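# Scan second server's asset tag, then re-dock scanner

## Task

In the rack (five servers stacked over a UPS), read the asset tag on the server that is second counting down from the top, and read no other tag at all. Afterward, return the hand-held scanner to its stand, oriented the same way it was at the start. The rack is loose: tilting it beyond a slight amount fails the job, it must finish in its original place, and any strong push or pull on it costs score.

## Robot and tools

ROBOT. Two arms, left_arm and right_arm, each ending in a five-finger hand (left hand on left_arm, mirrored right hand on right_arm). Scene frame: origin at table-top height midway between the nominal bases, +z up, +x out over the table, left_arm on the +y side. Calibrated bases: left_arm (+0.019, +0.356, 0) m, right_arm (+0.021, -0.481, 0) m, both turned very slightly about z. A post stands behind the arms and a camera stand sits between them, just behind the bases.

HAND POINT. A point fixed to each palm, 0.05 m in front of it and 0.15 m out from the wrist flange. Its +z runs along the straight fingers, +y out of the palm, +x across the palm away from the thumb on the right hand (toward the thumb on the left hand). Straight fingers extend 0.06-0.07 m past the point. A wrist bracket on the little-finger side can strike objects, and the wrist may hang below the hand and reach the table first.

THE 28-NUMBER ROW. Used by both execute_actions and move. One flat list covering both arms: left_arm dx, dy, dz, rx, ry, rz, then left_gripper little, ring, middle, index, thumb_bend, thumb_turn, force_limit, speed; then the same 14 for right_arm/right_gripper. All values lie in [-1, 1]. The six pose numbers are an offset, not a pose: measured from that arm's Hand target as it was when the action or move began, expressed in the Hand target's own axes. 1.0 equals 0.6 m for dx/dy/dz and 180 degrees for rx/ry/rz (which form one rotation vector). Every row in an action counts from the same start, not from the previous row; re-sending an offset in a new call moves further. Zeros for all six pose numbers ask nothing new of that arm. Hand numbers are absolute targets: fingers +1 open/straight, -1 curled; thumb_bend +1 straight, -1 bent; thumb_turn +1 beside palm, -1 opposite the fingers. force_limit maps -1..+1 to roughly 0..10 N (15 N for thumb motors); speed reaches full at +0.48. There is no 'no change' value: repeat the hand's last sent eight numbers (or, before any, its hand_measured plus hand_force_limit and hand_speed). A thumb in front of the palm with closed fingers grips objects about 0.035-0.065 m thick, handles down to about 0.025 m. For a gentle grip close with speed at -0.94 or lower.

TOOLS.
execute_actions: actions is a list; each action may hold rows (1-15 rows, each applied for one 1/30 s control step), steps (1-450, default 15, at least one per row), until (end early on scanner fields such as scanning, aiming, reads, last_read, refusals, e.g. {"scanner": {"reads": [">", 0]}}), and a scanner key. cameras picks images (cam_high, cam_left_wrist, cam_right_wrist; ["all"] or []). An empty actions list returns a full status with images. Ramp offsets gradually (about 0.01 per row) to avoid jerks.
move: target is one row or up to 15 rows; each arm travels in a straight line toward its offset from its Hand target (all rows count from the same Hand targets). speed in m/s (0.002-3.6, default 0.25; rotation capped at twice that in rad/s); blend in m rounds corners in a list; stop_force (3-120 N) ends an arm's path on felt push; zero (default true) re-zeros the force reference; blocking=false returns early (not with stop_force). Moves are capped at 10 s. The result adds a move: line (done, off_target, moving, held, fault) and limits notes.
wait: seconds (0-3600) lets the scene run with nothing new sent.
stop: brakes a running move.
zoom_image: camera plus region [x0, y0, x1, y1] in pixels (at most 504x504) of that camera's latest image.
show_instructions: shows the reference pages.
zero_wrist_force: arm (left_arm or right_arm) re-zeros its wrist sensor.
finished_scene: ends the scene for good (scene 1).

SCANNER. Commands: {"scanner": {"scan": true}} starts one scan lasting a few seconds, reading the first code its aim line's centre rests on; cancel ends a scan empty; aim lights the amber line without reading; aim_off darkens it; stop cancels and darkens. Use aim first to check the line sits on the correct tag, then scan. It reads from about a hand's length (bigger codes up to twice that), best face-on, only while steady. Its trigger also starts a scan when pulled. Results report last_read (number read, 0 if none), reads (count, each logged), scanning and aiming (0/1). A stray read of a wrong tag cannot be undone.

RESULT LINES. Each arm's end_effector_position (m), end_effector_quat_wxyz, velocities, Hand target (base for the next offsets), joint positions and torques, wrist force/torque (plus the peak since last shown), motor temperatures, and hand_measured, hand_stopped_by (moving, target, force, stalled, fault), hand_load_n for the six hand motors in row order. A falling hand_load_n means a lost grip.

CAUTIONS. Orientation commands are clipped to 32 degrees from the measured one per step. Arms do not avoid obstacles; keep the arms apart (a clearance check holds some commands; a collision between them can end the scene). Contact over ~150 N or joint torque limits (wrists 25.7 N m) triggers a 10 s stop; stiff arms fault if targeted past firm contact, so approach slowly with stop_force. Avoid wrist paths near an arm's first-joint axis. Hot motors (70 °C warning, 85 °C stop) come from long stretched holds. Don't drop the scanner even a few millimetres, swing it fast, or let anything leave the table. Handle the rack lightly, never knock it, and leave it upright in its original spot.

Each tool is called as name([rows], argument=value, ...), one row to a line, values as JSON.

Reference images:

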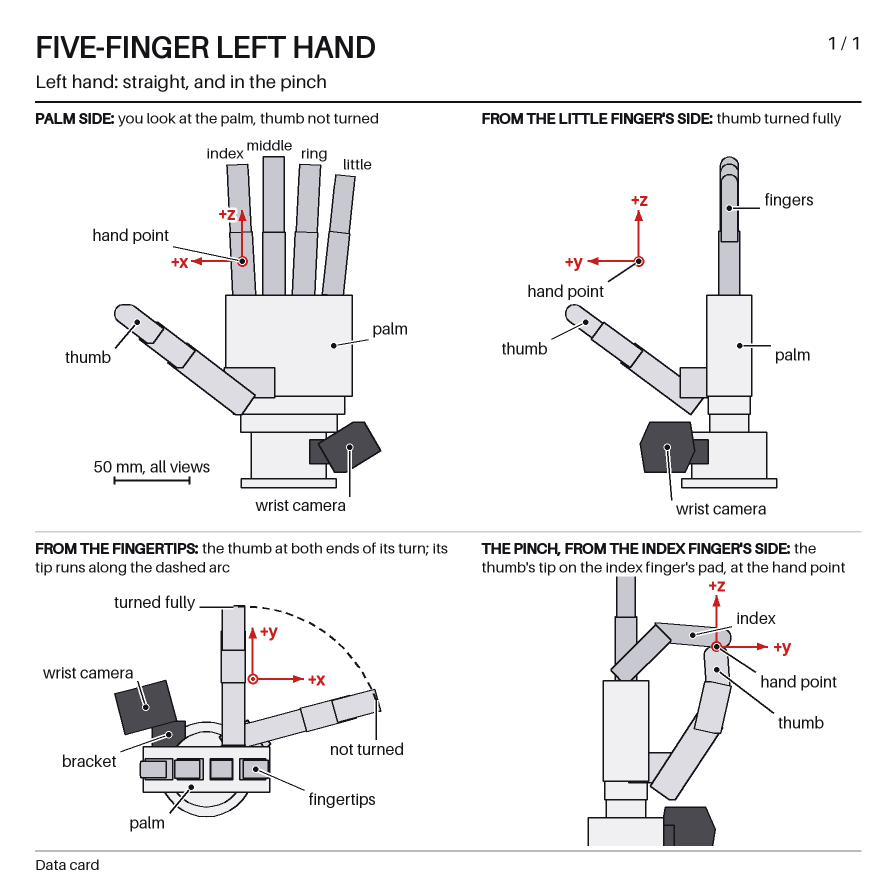

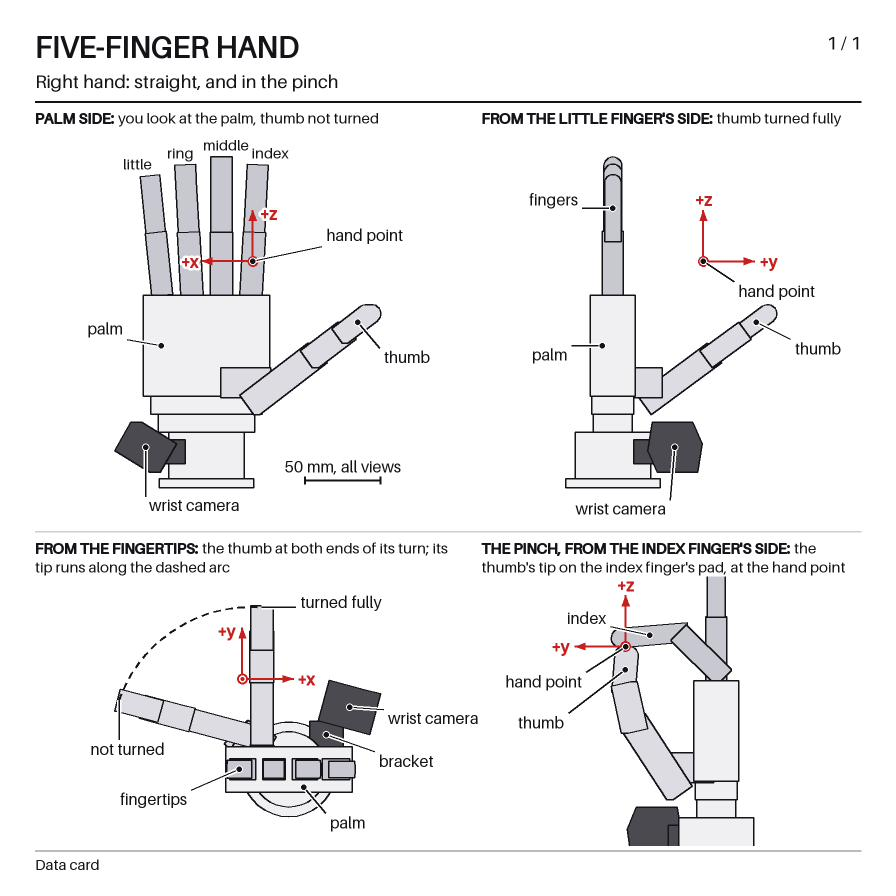

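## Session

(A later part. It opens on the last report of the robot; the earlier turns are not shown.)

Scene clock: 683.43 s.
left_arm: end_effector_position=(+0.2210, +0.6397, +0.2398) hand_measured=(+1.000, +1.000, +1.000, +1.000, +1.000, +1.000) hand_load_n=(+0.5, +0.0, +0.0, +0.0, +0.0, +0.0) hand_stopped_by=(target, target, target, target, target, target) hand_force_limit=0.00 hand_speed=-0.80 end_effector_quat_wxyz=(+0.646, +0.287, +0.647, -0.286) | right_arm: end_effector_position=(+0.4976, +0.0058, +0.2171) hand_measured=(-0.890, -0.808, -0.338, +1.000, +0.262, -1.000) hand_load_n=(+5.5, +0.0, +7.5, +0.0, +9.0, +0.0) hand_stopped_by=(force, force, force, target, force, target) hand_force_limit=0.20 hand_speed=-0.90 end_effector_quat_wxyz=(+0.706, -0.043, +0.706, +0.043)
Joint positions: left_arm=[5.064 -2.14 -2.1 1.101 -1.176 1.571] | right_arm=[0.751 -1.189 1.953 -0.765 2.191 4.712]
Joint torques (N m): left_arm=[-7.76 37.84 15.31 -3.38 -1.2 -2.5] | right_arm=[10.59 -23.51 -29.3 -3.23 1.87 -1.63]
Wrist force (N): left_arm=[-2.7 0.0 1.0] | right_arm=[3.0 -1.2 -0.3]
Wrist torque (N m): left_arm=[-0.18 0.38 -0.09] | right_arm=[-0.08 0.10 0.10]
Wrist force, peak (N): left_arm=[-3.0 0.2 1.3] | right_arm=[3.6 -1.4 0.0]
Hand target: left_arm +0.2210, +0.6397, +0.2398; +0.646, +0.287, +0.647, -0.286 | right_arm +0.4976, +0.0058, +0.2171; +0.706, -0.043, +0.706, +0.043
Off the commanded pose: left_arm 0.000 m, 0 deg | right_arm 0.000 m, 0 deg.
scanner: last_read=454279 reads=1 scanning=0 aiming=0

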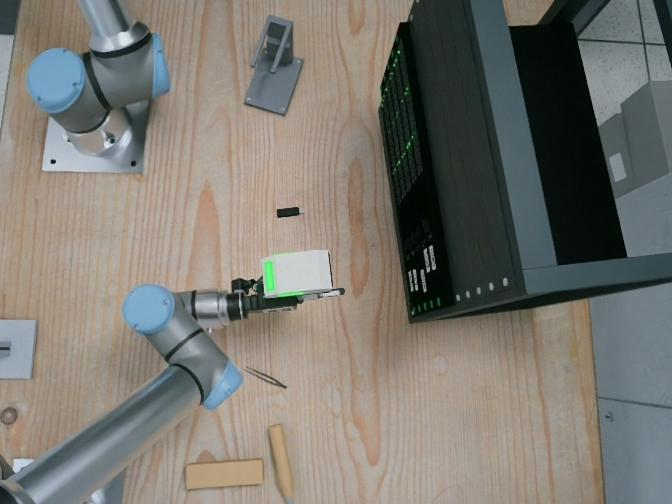

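zoom_image(camera="cam_high", region=[230, 0, 320, 130])

Scaled by 3.877 from the camera's image (finer frame: 960x720).

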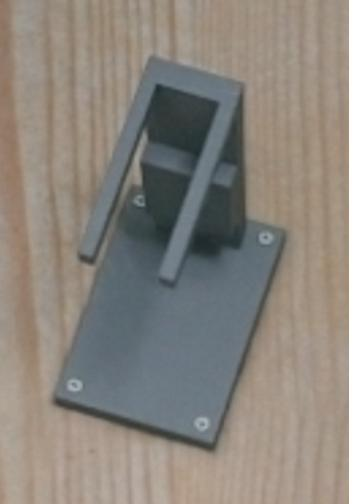

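move([
  [0,0,0,0,0,0,1,1,1,1,1,1,0,-0.8, -0.005,0.2168,-0.2046,-0.24,0,0,-0.97,-0.97,-0.97,1,-0.97,-1,0.2,-0.9],
  [0,0,0,0,0,0,1,1,1,1,1,1,0,-0.8, 0.1535,0.6117,-0.1593,-0.3668,0,0,-0.97,-0.97,-0.97,1,-0.97,-1,0.2,-0.9],
], speed=0.15, blend=[0.05,0])

execute_actions([
  {"rows":[[0,0,0,0,0,0,1,1,1,1,1,1,0,-0.8,0,0,0,0,0,0,-0.97,-0.97,-0.97,0,-0.97,-1,0.2,-0.7]],"steps":75},
], cameras=["all"])

zoom_image(camera="cam_high", region=[210, 0, 330, 180])

zoom_image(camera="cam_left_wrist", region=[230, 50, 550, 300])

Scene clock: 746.40 s.
left_arm: end_effector_position=(+0.2210, +0.6397, +0.2398) hand_measured=(+1.000, +1.000, +1.000, +1.000, +1.000, +1.000) hand_load_n=(+0.0, +0.0, +0.0, +0.0, +0.0, +0.0) hand_stopped_by=(target, target, target, target, target, target) hand_force_limit=0.00 hand_speed=-0.80 end_effector_quat_wxyz=(+0.646, +0.287, +0.647, -0.286) | right_arm: end_effector_position=(+0.3583, +0.3585, +0.1248) hand_measured=(-0.890, -0.808, -0.338, +1.000, +0.262, -1.000) hand_load_n=(+5.5, +0.0, +7.5, +0.0, +9.5, +0.0) hand_stopped_by=(force, force, force, target, force, target) hand_force_limit=0.20 hand_speed=-0.90 end_effector_quat_wxyz=(+0.569, -0.421, +0.569, +0.420)
Joint positions: left_arm=[5.064 -2.14 -2.1 1.101 -1.176 1.571] | right_arm=[0.874 -0.664 1.293 -0.629 1.162 4.712]
Joint torques (N m): left_arm=[-7.66 37.68 15.35 -3.48 -1.22 -2.56] | right_arm=[-7.98 -47.7 -32.44 -1.51 0.65 -1.73]
Wrist force (N): left_arm=[-3.0 0.1 1.0] | right_arm=[3.2 -1.2 0.5]
Wrist torque (N m): left_arm=[-0.17 0.42 -0.12] | right_arm=[-0.14 0.02 0.10]
Wrist force, peak (N): left_arm=[-3.3 -0.3 0.9] | right_arm=[3.6 -1.0 2.2]
Hand target: left_arm +0.2210, +0.6397, +0.2398; +0.646, +0.287, +0.647, -0.286 | right_arm +0.3584, +0.3585, +0.1248; +0.569, -0.421, +0.569, +0.420
Off the commanded pose: left_arm 0.000 m, 0 deg | right_arm 0.000 m, 0 deg.
scanner: last_read=454279 reads=1 scanning=0 aiming=0
move: done

Scene clock: 749.10 s.
left_arm: end_effector_position=(+0.2210, +0.6397, +0.2398) hand_measured=(+1.000, +1.000, +1.000, +1.000, +1.000, +1.000) hand_load_n=(+0.0, +0.0, +0.0, +0.0, +0.0, +0.0) hand_stopped_by=(target, target, target, target, target, target) hand_force_limit=0.00 hand_speed=-0.80 end_effector_quat_wxyz=(+0.646, +0.287, +0.647, -0.286) | right_arm: end_effector_position=(+0.3584, +0.3585, +0.1248) hand_measured=(-0.890, -0.808, -0.338, +0.000, +0.262, -1.000) hand_load_n=(+5.5, +0.0, +7.5, +0.0, +9.0, +0.0) hand_stopped_by=(force, force, force, target, force, target) hand_force_limit=0.20 hand_speed=-0.70 end_effector_quat_wxyz=(+0.569, -0.421, +0.569, +0.420)
Joint positions: left_arm=[5.064 -2.14 -2.1 1.101 -1.176 1.571] | right_arm=[0.874 -0.664 1.293 -0.629 1.162 4.712]
Joint torques (N m): left_arm=[-7.86 37.39 14.88 -3.38 -1.3 -2.59] | right_arm=[-8.1 -44.74 -30.99 -0.44 -1.47 -1.8]
Wrist force (N): left_arm=[-2.8 0.1 1.0] | right_arm=[2.8 -1.3 0.6]
Wrist torque (N m): left_arm=[-0.17 0.38 -0.10] | right_arm=[-0.15 0.06 0.07]
Wrist force, peak (N): left_arm=[-3.0 0.1 1.4] | right_arm=[3.3 -1.2 0.7]
Hand target: left_arm +0.2210, +0.6397, +0.2398; +0.646, +0.287, +0.647, -0.286 | right_arm +0.3584, +0.3585, +0.1248; +0.569, -0.421, +0.569, +0.420
Off the commanded pose: left_arm 0.000 m, 0 deg | right_arm 0.000 m, 0 deg.
scanner: last_read=454279 reads=1 scanning=0 aiming=0

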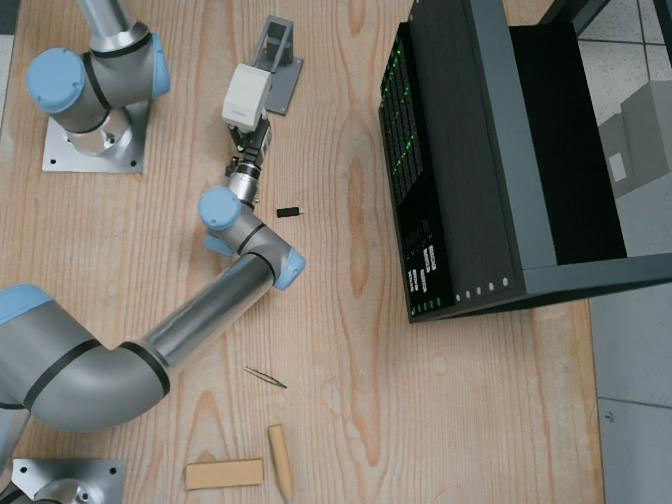

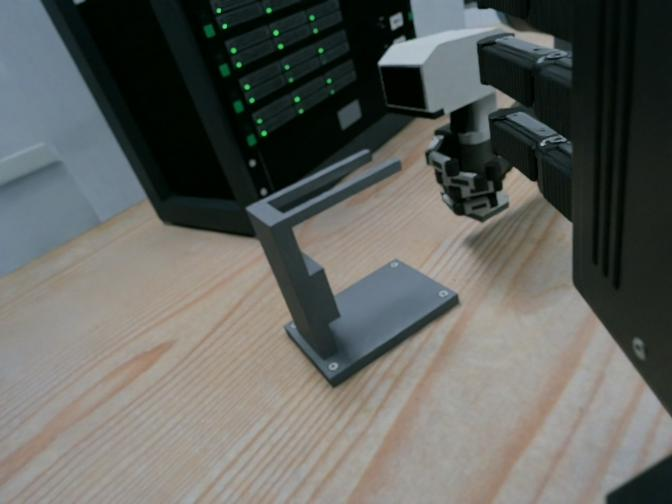

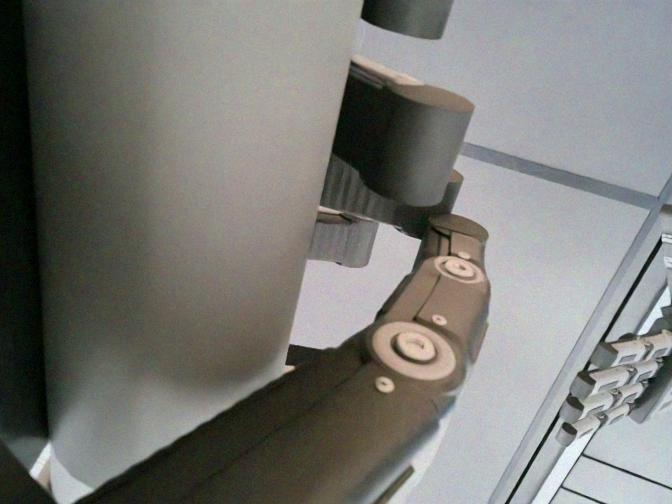

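Scaled by 2.800 from the camera's image (finer frame: 960x720).

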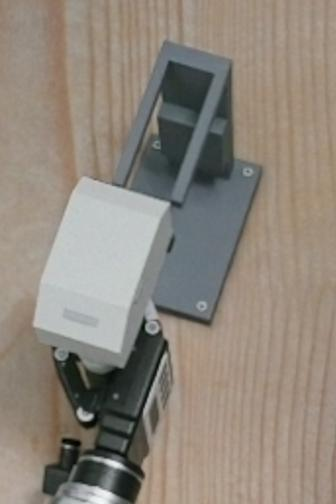

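Scaled by 1.575 from the camera's image (finer frame: 960x720).

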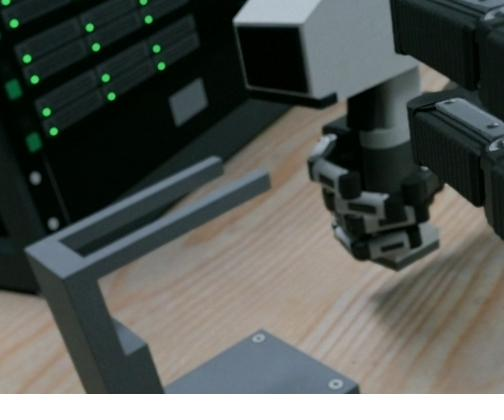

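move(target=[0,0,0,0,0,0,1,1,1,1,1,1,0,-0.8, 0.0247,0,0.06,0,0,0,-0.97,-0.97,-0.97,0,-0.97,-1,0.2,-0.7], speed=0.05, stop_force=5, cameras=["all"])

zoom_image(camera="cam_left_wrist", region=[230, 50, 550, 300])

zoom_image(camera="cam_high", region=[210, 0, 330, 180])

Scene clock: 786.53 s.
left_arm: end_effector_position=(+0.2210, +0.6397, +0.2398) hand_measured=(+1.000, +1.000, +1.000, +1.000, +1.000, +1.000) hand_load_n=(+0.0, +0.0, +0.0, +0.0, +0.0, +0.0) hand_stopped_by=(target, target, target, target, target, target) hand_force_limit=0.00 hand_speed=-0.80 end_effector_quat_wxyz=(+0.646, +0.287, +0.647, -0.286) | right_arm: end_effector_position=(+0.3689, +0.3929, +0.1100) hand_measured=(-0.890, -0.808, -0.338, +0.000, +0.262, -1.000) hand_load_n=(+5.5, +0.0, +7.5, +0.0, +9.5, +0.0) hand_stopped_by=(force, force, force, target, force, target) hand_force_limit=0.20 hand_speed=-0.70 end_effector_quat_wxyz=(+0.569, -0.421, +0.569, +0.420)
Joint positions: left_arm=[5.064 -2.14 -2.1 1.101 -1.176 1.571] | right_arm=[0.895 -0.568 1.141 -0.573 1.182 4.712]
Joint torques (N m): left_arm=[-7.32 37.67 15.13 -3.48 -1.2 -2.56] | right_arm=[-8.67 -72.87 -13.39 -3.13 -1.91 1.02]
Wrist force (N): left_arm=[-2.7 0.0 0.8] | right_arm=[3.0 -1.1 0.2]
Wrist torque (N m): left_arm=[-0.18 0.37 -0.10] | right_arm=[-0.10 0.07 0.08]
Wrist force, peak (N): left_arm=[-3.2 -0.2 1.2] | right_arm=[3.5 -1.5 0.9]
Hand target: left_arm +0.2210, +0.6397, +0.2398; +0.646, +0.287, +0.647, -0.286 | right_arm +0.3690, +0.3929, +0.1100; +0.569, -0.421, +0.569, +0.420
Off the commanded pose: left_arm 0.000 m, 0 deg | right_arm 0.000 m, 0 deg.
scanner: last_read=454279 reads=1 scanning=0 aiming=0
move: done

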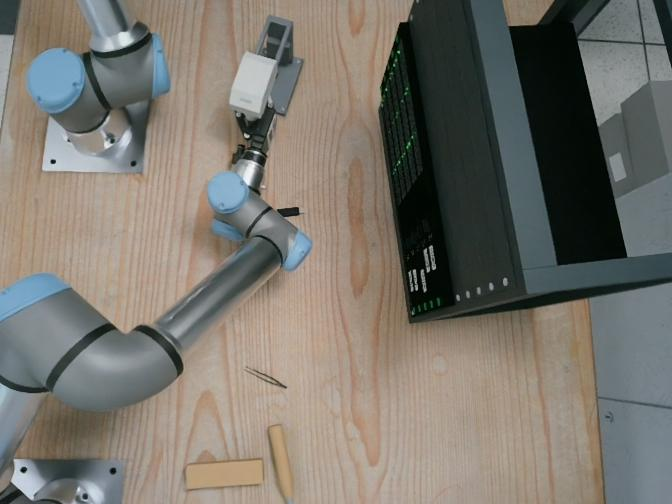

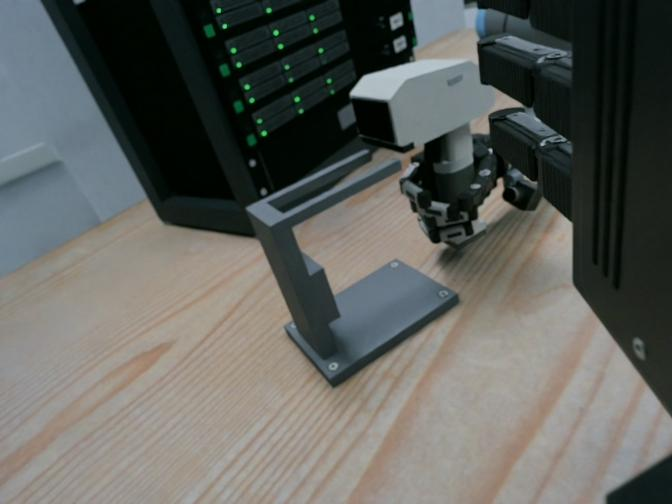

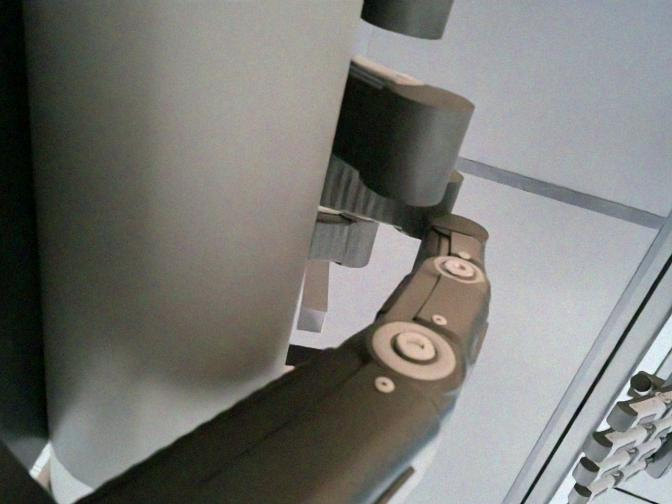

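Scaled by 1.575 from the camera's image (finer frame: 960x720).

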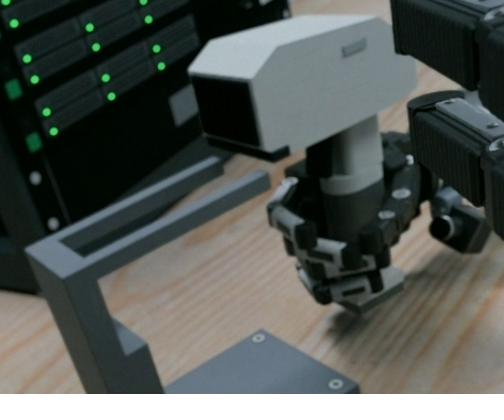

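Scaled by 2.800 from the camera's image (finer frame: 960x720).

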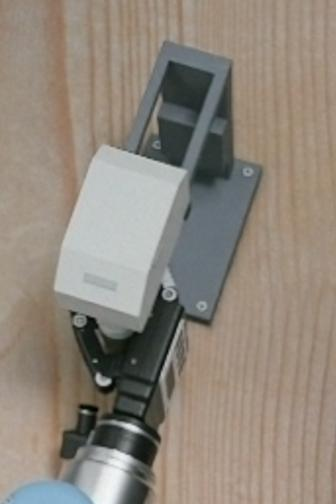

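move(target=[0,0,0,0,0,0,1,1,1,1,1,1,0,-0.8, 0.0025,0,0,0,0,0,-0.97,-0.97,-0.97,0,-0.97,-1,0.2,-0.7], speed=0.02)

move(target=[0,0,0,0,0,0,1,1,1,1,1,1,0,-0.8, 0,0,0.0917,0,0,0,-0.97,-0.97,-0.97,0,-0.97,-1,0.2,-0.7], speed=0.02, stop_force=4, cameras=["all"])

zoom_image(camera="cam_left_wrist", region=[230, 50, 550, 300])

zoom_image(camera="cam_high", region=[210, 0, 330, 180])

Scene clock: 819.30 s.
left_arm: end_effector_position=(+0.2210, +0.6397, +0.2398) hand_measured=(+1.000, +1.000, +1.000, +1.000, +1.000, +1.000) hand_load_n=(+0.0, +0.0, +0.0, +0.0, +0.0, +0.0) hand_stopped_by=(target, target, target, target, target, target) hand_force_limit=0.00 hand_speed=-0.80 end_effector_quat_wxyz=(+0.646, +0.287, +0.647, -0.286) | right_arm: end_effector_position=(+0.3690, +0.3929, +0.1085) hand_measured=(-0.890, -0.808, -0.338, +0.000, +0.262, -1.000) hand_load_n=(+5.5, +0.0, +7.5, +0.5, +9.0, +0.0) hand_stopped_by=(force, force, force, target, force, target) hand_force_limit=0.20 hand_speed=-0.70 end_effector_quat_wxyz=(+0.569, -0.421, +0.568, +0.420)
Joint positions: left_arm=[5.064 -2.14 -2.1 1.101 -1.176 1.571] | right_arm=[0.895 -0.566 1.141 -0.575 1.182 4.712]
Joint torques (N m): left_arm=[-7.88 37.46 15.32 -3.32 -1.27 -2.59] | right_arm=[-7 -57.85 -7.46 -0.41 -1.7 0.96]
Wrist force (N): left_arm=[-2.9 0.0 0.8] | right_arm=[2.7 -0.9 0.1]
Wrist torque (N m): left_arm=[-0.17 0.41 -0.10] | right_arm=[-0.05 0.12 0.06]
Wrist force, peak (N): left_arm=[-3.2 -0.1 1.1] | right_arm=[3.2 -1.4 0.3]
Hand target: left_arm +0.2210, +0.6397, +0.2398; +0.646, +0.287, +0.647, -0.286 | right_arm +0.3690, +0.3929, +0.1085; +0.569, -0.421, +0.569, +0.420
Off the commanded pose: left_arm 0.000 m, 0 deg | right_arm 0.000 m, 0 deg.
scanner: last_read=454279 reads=1 scanning=0 aiming=0
move: done

Scene clock: 823.33 s.
left_arm: end_effector_position=(+0.2210, +0.6397, +0.2398) hand_measured=(+1.000, +1.000, +1.000, +1.000, +1.000, +1.000) hand_load_n=(+0.0, +0.0, +0.0, +0.0, +0.0, +0.0) hand_stopped_by=(target, target, target, target, target, target) hand_force_limit=0.00 hand_speed=-0.80 end_effector_quat_wxyz=(+0.646, +0.287, +0.647, -0.286) | right_arm: end_effector_position=(+0.3851, +0.4455, +0.1085) hand_measured=(-0.890, -0.808, -0.338, +0.000, +0.262, -1.000) hand_load_n=(+5.5, +0.0, +7.5, +0.0, +9.0, +0.0) hand_stopped_by=(force, force, force, target, force, target) hand_force_limit=0.20 hand_speed=-0.70 end_effector_quat_wxyz=(+0.569, -0.421, +0.569, +0.420)
Joint positions: left_arm=[5.064 -2.14 -2.1 1.101 -1.176 1.571] | right_arm=[0.923 -0.431 0.86 -0.429 1.211 4.712]
Joint torques (N m): left_arm=[-7.71 37.2 15.21 -3.41 -1.16 -2.58] | right_arm=[-7.99 -78.25 -7.28 -3.43 -1.52 -0.97]
Wrist force (N): left_arm=[-2.6 0.1 0.9] | right_arm=[3.1 -0.9 0.2]
Wrist torque (N m): left_arm=[-0.15 0.36 -0.09] | right_arm=[-0.07 0.05 0.07]
Wrist force, peak (N): left_arm=[-3.2 -0.1 1.0] | right_arm=[3.4 -1.2 0.4]
Hand target: left_arm +0.2210, +0.6397, +0.2398; +0.646, +0.287, +0.647, -0.286 | right_arm +0.3851, +0.4455, +0.1084; +0.569, -0.421, +0.569, +0.420
Off the commanded pose: left_arm 0.000 m, 0 deg | right_arm 0.000 m, 0 deg.
scanner: last_read=454279 reads=1 scanning=0 aiming=0
move: done

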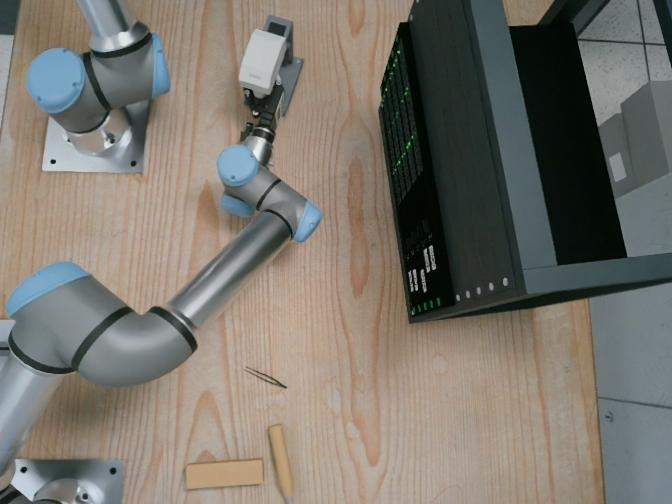

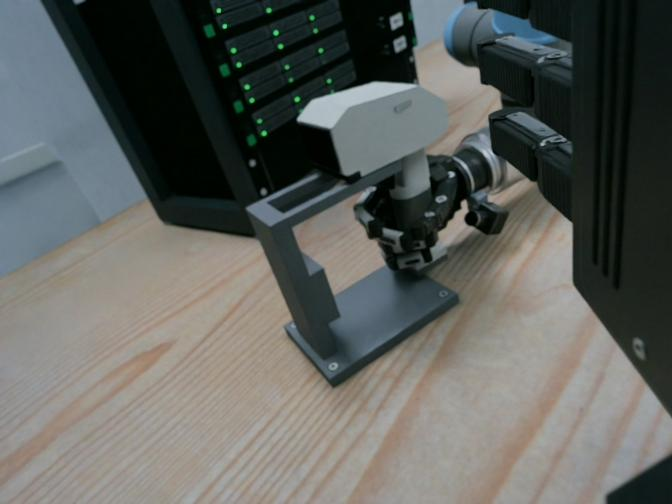

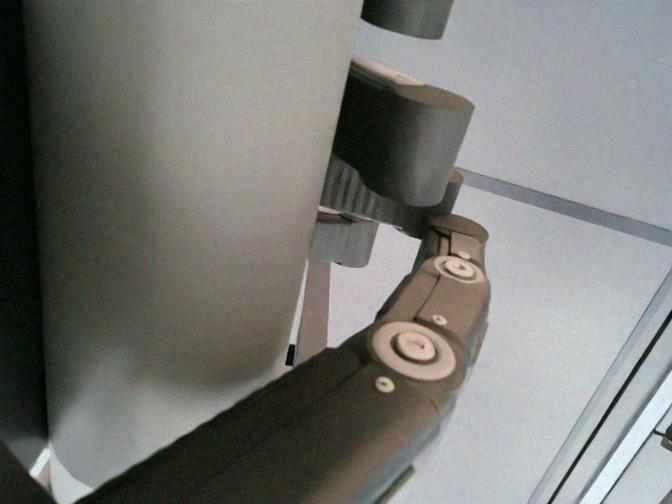

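Scaled by 1.575 from the camera's image (finer frame: 960x720).

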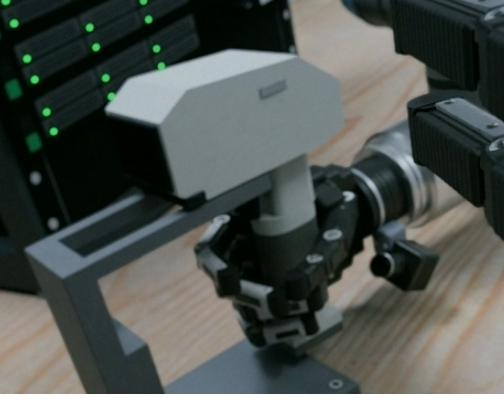

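Scaled by 2.800 from the camera's image (finer frame: 960x720).

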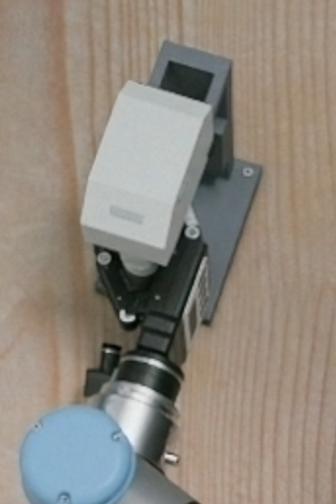

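move(target=[0,0,0,0,0,0,1,1,1,1,1,1,0,-0.8, 0,0,0.0567,0,0,0,-0.97,-0.97,-0.97,0,-0.97,-1,0.2,-0.7], speed=0.012, stop_force=4, cameras=["all"])

zoom_image(camera="cam_left_wrist", region=[230, 80, 530, 320])

zoom_image(camera="cam_high", region=[200, 0, 330, 170])

Scene clock: 843.07 s.
left_arm: end_effector_position=(+0.2210, +0.6397, +0.2398) hand_measured=(+1.000, +1.000, +1.000, +1.000, +1.000, +1.000) hand_load_n=(+0.0, +0.0, +0.0, +0.0, +0.0, +0.0) hand_stopped_by=(target, target, target, target, target, target) hand_force_limit=0.00 hand_speed=-0.80 end_effector_quat_wxyz=(+0.646, +0.287, +0.647, -0.286) | right_arm: end_effector_position=(+0.3950, +0.4781, +0.1084) hand_measured=(-0.890, -0.808, -0.338, +0.000, +0.262, -1.000) hand_load_n=(+5.5, +0.0, +7.5, +0.0, +9.0, +0.0) hand_stopped_by=(force, force, force, target, force, target) hand_force_limit=0.20 hand_speed=-0.70 end_effector_quat_wxyz=(+0.569, -0.421, +0.569, +0.420)
Joint positions: left_arm=[5.064 -2.14 -2.1 1.101 -1.176 1.571] | right_arm=[0.938 -0.321 0.631 -0.31 1.226 4.712]
Joint torques (N m): left_arm=[-7.4 37.42 15.63 -3.33 -1.28 -2.52] | right_arm=[-7.61 -80.95 -7.92 -3.57 -1.38 -0.21]
Wrist force (N): left_arm=[-2.7 0.2 1.3] | right_arm=[3.0 -0.9 0.3]
Wrist torque (N m): left_arm=[-0.17 0.38 -0.10] | right_arm=[-0.07 0.08 0.06]
Wrist force, peak (N): left_arm=[-3.3 0.3 0.7] | right_arm=[3.6 -1.3 0.5]
Hand target: left_arm +0.2210, +0.6397, +0.2398; +0.646, +0.287, +0.647, -0.286 | right_arm +0.3950, +0.4780, +0.1084; +0.569, -0.421, +0.569, +0.420
Off the commanded pose: left_arm 0.000 m, 0 deg | right_arm 0.000 m, 0 deg.
scanner: last_read=454279 reads=1 scanning=0 aiming=0
move: done

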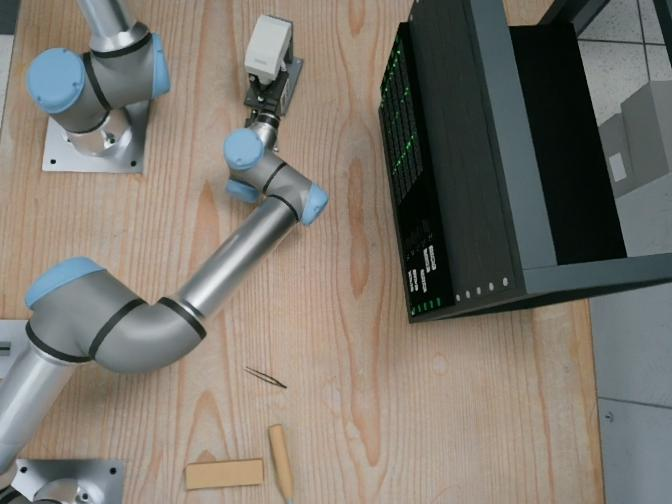

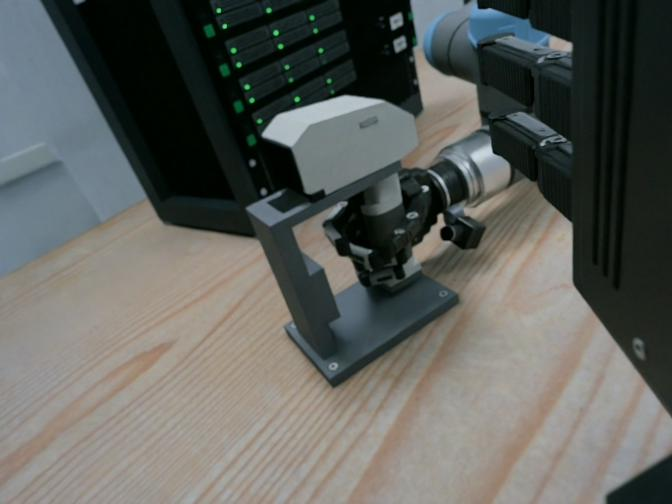

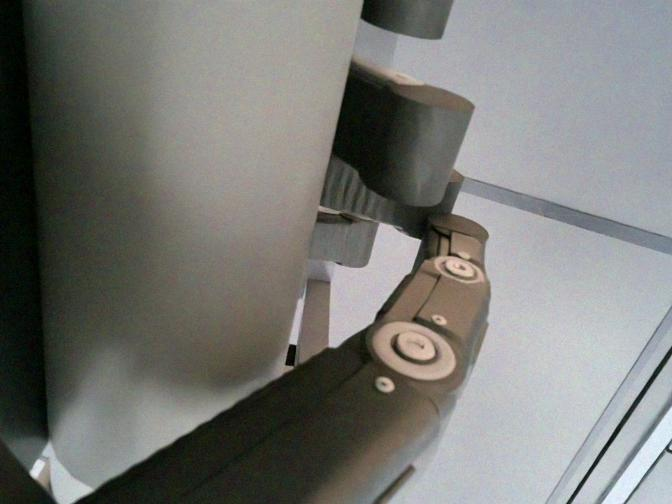

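Scaled by 1.680 from the camera's image (finer frame: 960x720).

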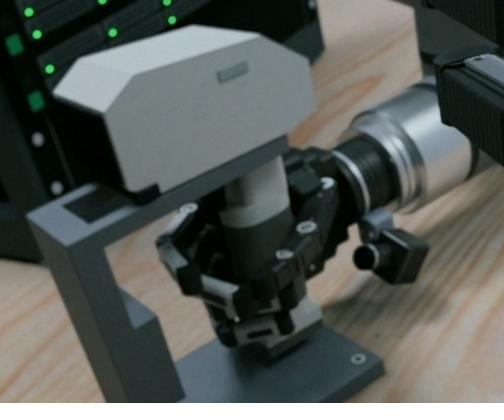

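Scaled by 2.965 from the camera's image (finer frame: 960x720).

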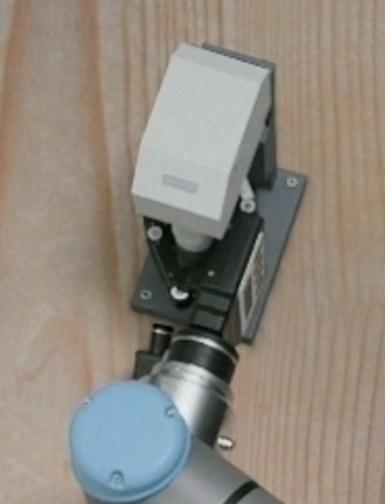

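zoom_image(camera="cam_left_wrist", region=[240, 80, 470, 400])

zoom_image(camera="cam_high", region=[220, 0, 330, 130])

Scaled by 1.575 from the camera's image (finer frame: 960x720).

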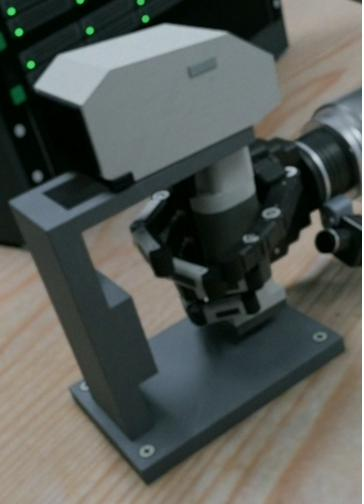

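Scaled by 3.877 from the camera's image (finer frame: 960x720).

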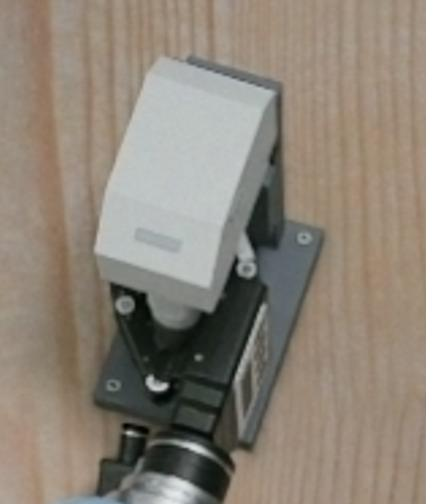

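move(target=[0,0,0,0,0,0,1,1,1,1,1,1,0,-0.8, 0,0.0033,0.012,0,0,0,-0.97,-0.97,-0.97,0,-0.97,-1,0.2,-0.7], speed=0.01, stop_force=4, cameras=["cam_high","cam_left_wrist"])

zoom_image(camera="cam_high", region=[220, 0, 330, 130])

zoom_image(camera="cam_left_wrist", region=[240, 80, 470, 400])

Scene clock: 876.80 s.
left_arm: end_effector_position=(+0.2210, +0.6397, +0.2398) hand_measured=(+1.000, +1.000, +1.000, +1.000, +1.000, +1.000) hand_load_n=(+0.0, +0.0, +0.0, +0.0, +0.0, +0.0) hand_stopped_by=(target, target, target, target, target, target) hand_force_limit=0.00 hand_speed=-0.80 end_effector_quat_wxyz=(+0.646, +0.287, +0.647, -0.286) | right_arm: end_effector_position=(+0.3952, +0.4855, +0.1084) hand_measured=(-0.890, -0.808, -0.338, +0.000, +0.262, -1.000) hand_load_n=(+5.5, +0.0, +7.5, +0.0, +9.0, +0.0) hand_stopped_by=(force, force, force, target, force, target) hand_force_limit=0.20 hand_speed=-0.70 end_effector_quat_wxyz=(+0.569, -0.421, +0.569, +0.420)
Joint positions: left_arm=[5.064 -2.14 -2.1 1.101 -1.176 1.571] | right_arm=[0.944 -0.294 0.575 -0.28 1.232 4.712]
Joint torques (N m): left_arm=[-7.76 37.19 15.01 -3.48 -1.29 -2.5] | right_arm=[-8.51 -81.56 -8.66 -3.58 -1.48 -0.51]
Wrist force (N): left_arm=[-2.8 0.1 1.0] | right_arm=[3.3 -1.1 0.4]
Wrist torque (N m): left_arm=[-0.16 0.39 -0.11] | right_arm=[-0.11 0.02 0.09]
Wrist force, peak (N): left_arm=[-3.2 0.1 1.1] | right_arm=[3.7 -1.4 -0.2]
Hand target: left_arm +0.2210, +0.6397, +0.2398; +0.646, +0.287, +0.647, -0.286 | right_arm +0.3952, +0.4855, +0.1084; +0.569, -0.421, +0.569, +0.420
Off the commanded pose: left_arm 0.000 m, 0 deg | right_arm 0.000 m, 0 deg.
scanner: last_read=454279 reads=1 scanning=0 aiming=0
move: done

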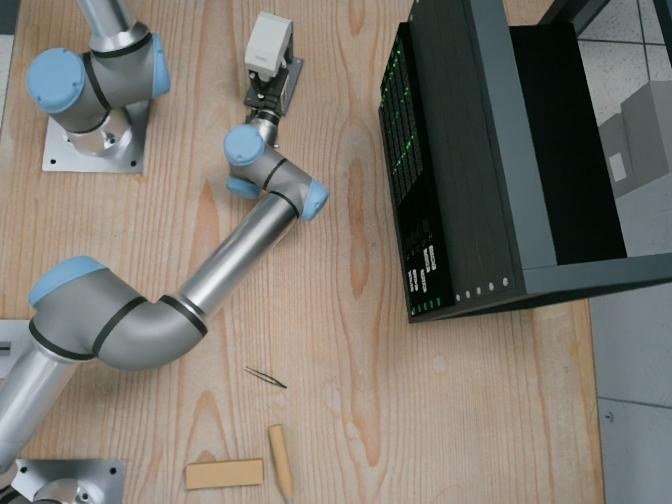

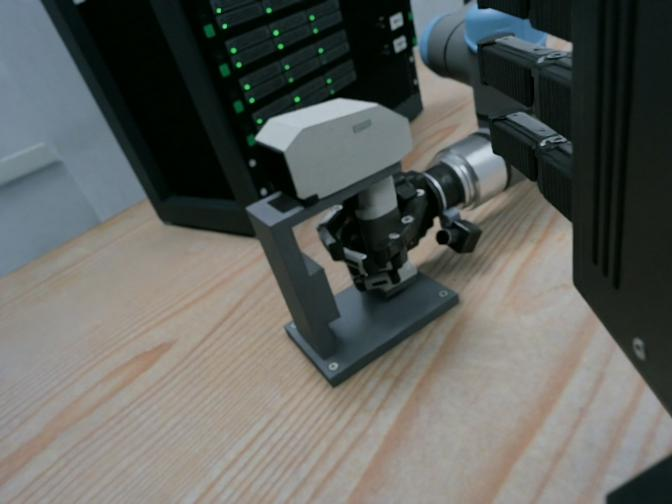

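Scaled by 3.877 from the camera's image (finer frame: 960x720).

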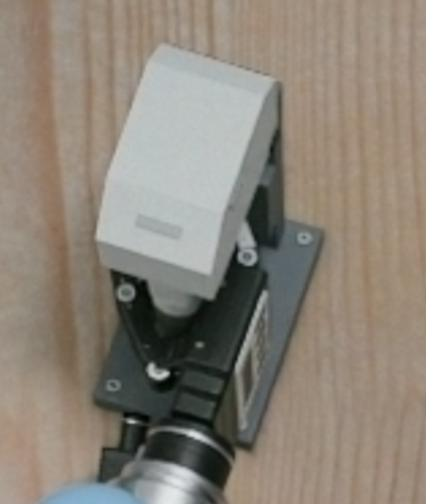

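Scaled by 1.575 from the camera's image (finer frame: 960x720).

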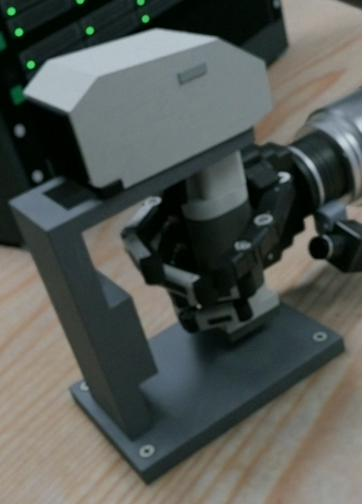

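move(target=[0,0,0,0,0,0,1,1,1,1,1,1,0,-0.8, 0.01,0,0,0,0,0,-0.97,-0.97,-0.97,0,-0.97,-1,0.2,-0.7], speed=0.004, stop_force=3, cameras=["cam_high","cam_left_wrist"])

zoom_image(camera="cam_left_wrist", region=[240, 80, 470, 400])

Scene clock: 886.87 s.
left_arm: end_effector_position=(+0.2210, +0.6397, +0.2398) hand_measured=(+1.000, +1.000, +1.000, +1.000, +1.000, +1.000) hand_load_n=(+0.0, -0.5, +0.0, +0.0, +0.0, +0.0) hand_stopped_by=(target, target, target, target, target, target) hand_force_limit=0.00 hand_speed=-0.80 end_effector_quat_wxyz=(+0.646, +0.287, +0.647, -0.286) | right_arm: end_effector_position=(+0.3953, +0.4855, +0.1079) hand_measured=(-0.890, -0.808, -0.338, +0.000, +0.262, -1.000) hand_load_n=(+5.5, +0.0, +7.5, +0.0, +9.0, +0.0) hand_stopped_by=(force, force, force, target, force, target) hand_force_limit=0.20 hand_speed=-0.70 end_effector_quat_wxyz=(+0.569, -0.421, +0.568, +0.420)
Joint positions: left_arm=[5.064 -2.14 -2.1 1.101 -1.176 1.571] | right_arm=[0.944 -0.293 0.575 -0.282 1.232 4.712]
Joint torques (N m): left_arm=[-7.79 37.21 14.96 -3.38 -1.25 -2.57] | right_arm=[-8.09 -78.23 -13.46 -0.29 -1.42 0.84]
Wrist force (N): left_arm=[-2.9 -0.1 1.0] | right_arm=[0.1 -0.4 -0.6]
Wrist torque (N m): left_arm=[-0.18 0.40 -0.10] | right_arm=[-0.02 0.24 0.02]
Wrist force, peak (N): left_arm=[-3.3 -0.1 1.0] | right_arm=[3.6 -1.4 -0.2]
Hand target: left_arm +0.2210, +0.6397, +0.2398; +0.646, +0.287, +0.647, -0.286 | right_arm +0.3953, +0.4855, +0.1079; +0.569, -0.421, +0.568, +0.420 (not the last commanded pose)
Off the commanded pose: left_arm 0.000 m, 0 deg | right_arm 0.005 m, 0 deg.
scanner: last_read=454279 reads=1 scanning=0 aiming=0
move: contact (right_arm)

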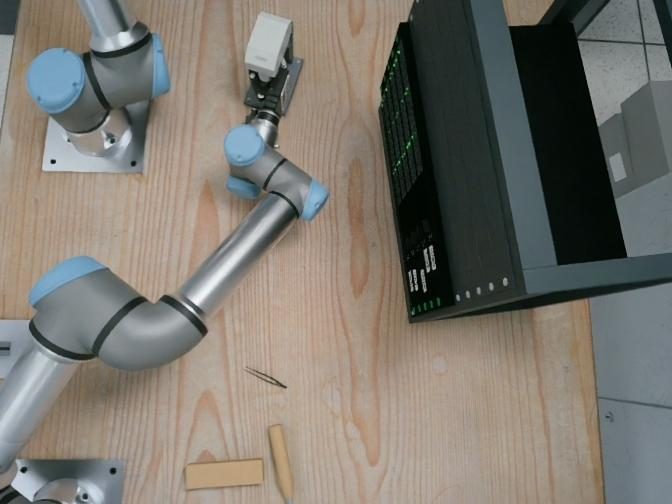

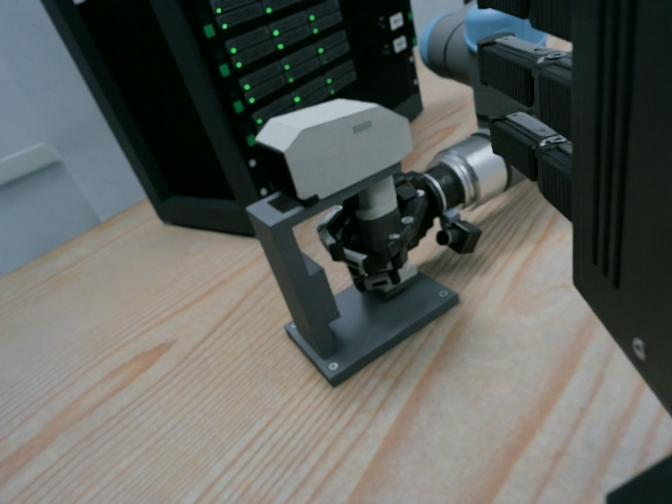

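Scaled by 1.575 from the camera's image (finer frame: 960x720).

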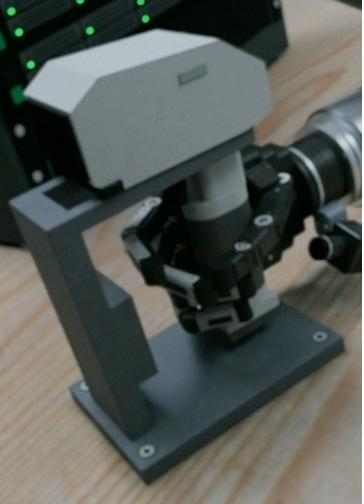

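execute_actions([
  {"rows":[[0,0,0,0,0,0,1,1,1,1,1,1,0,-0.8,0,0,0,0,0,0,0.05,0.05,0.05,0,1,-1,0.2,-0.85]],"steps":120},
], cameras=["all"])

zoom_image(camera="cam_left_wrist", region=[240, 80, 470, 400])

zoom_image(camera="cam_high", region=[220, 0, 330, 130])

Scene clock: 916.40 s.
left_arm: end_effector_position=(+0.2210, +0.6397, +0.2398) hand_measured=(+1.000, +1.000, +1.000, +1.000, +1.000, +1.000) hand_load_n=(+0.0, +0.0, +0.0, +0.0, +0.0, +0.0) hand_stopped_by=(target, target, target, target, target, target) hand_force_limit=0.00 hand_speed=-0.80 end_effector_quat_wxyz=(+0.646, +0.287, +0.647, -0.286) | right_arm: end_effector_position=(+0.3953, +0.4855, +0.1079) hand_measured=(+0.050, +0.050, +0.050, +0.000, +1.000, -1.000) hand_load_n=(+0.0, +0.0, +0.0, +0.0, +0.0, -0.5) hand_stopped_by=(target, target, target, target, target, target) hand_force_limit=0.20 hand_speed=-0.85 end_effector_quat_wxyz=(+0.569, -0.421, +0.568, +0.420)
Joint positions: left_arm=[5.064 -2.14 -2.1 1.101 -1.176 1.571] | right_arm=[0.944 -0.293 0.575 -0.282 1.232 4.712]
Joint torques (N m): left_arm=[-7.07 37.59 15.29 -3.37 -1.24 -2.56] | right_arm=[-3.02 -78.78 -33.42 -2.5 -1.24 0.88]
Wrist force (N): left_arm=[-2.8 -0.2 0.8] | right_arm=[0.6 -1.3 0.0]
Wrist torque (N m): left_arm=[-0.21 0.38 -0.10] | right_arm=[-0.11 0.19 -0.02]
Wrist force, peak (N): left_arm=[-3.3 0.0 1.1] | right_arm=[1.7 -1.1 -0.4]
Hand target: left_arm +0.2210, +0.6397, +0.2398; +0.646, +0.287, +0.647, -0.286 | right_arm +0.3953, +0.4855, +0.1079; +0.569, -0.421, +0.568, +0.420
Off the commanded pose: left_arm 0.000 m, 0 deg | right_arm 0.000 m, 0 deg.
scanner: last_read=454279 reads=1 scanning=0 aiming=0

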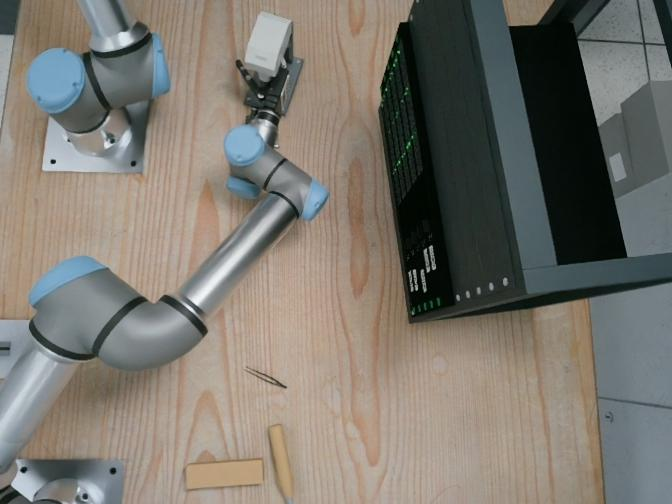

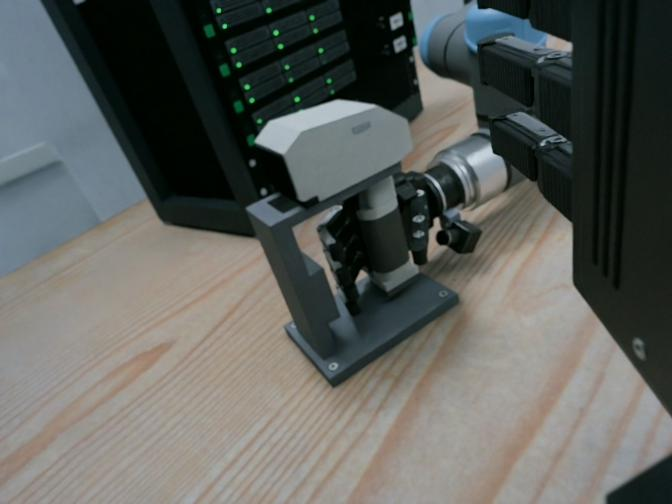

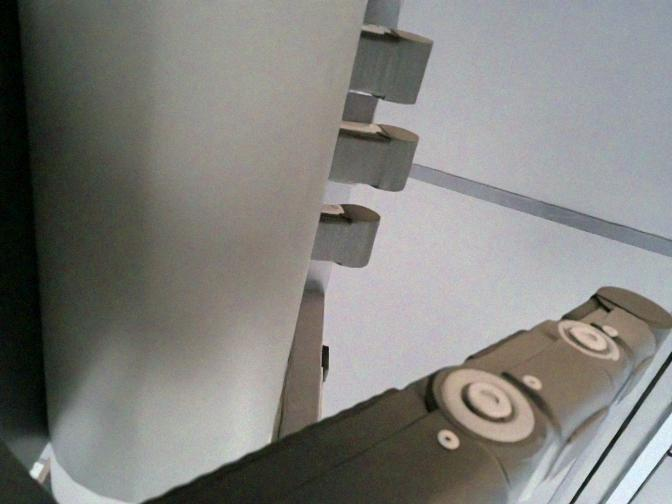

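Scaled by 1.575 from the camera's image (finer frame: 960x720).

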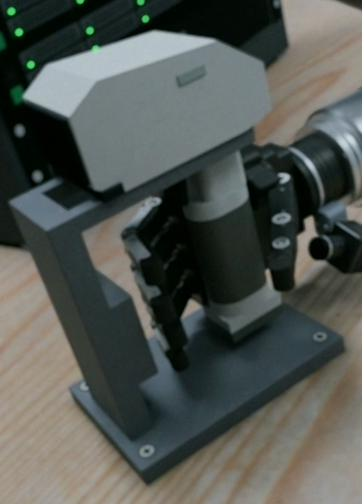

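Scaled by 3.877 from the camera's image (finer frame: 960x720).

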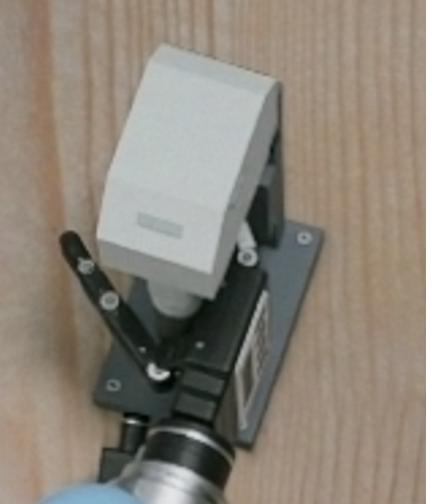

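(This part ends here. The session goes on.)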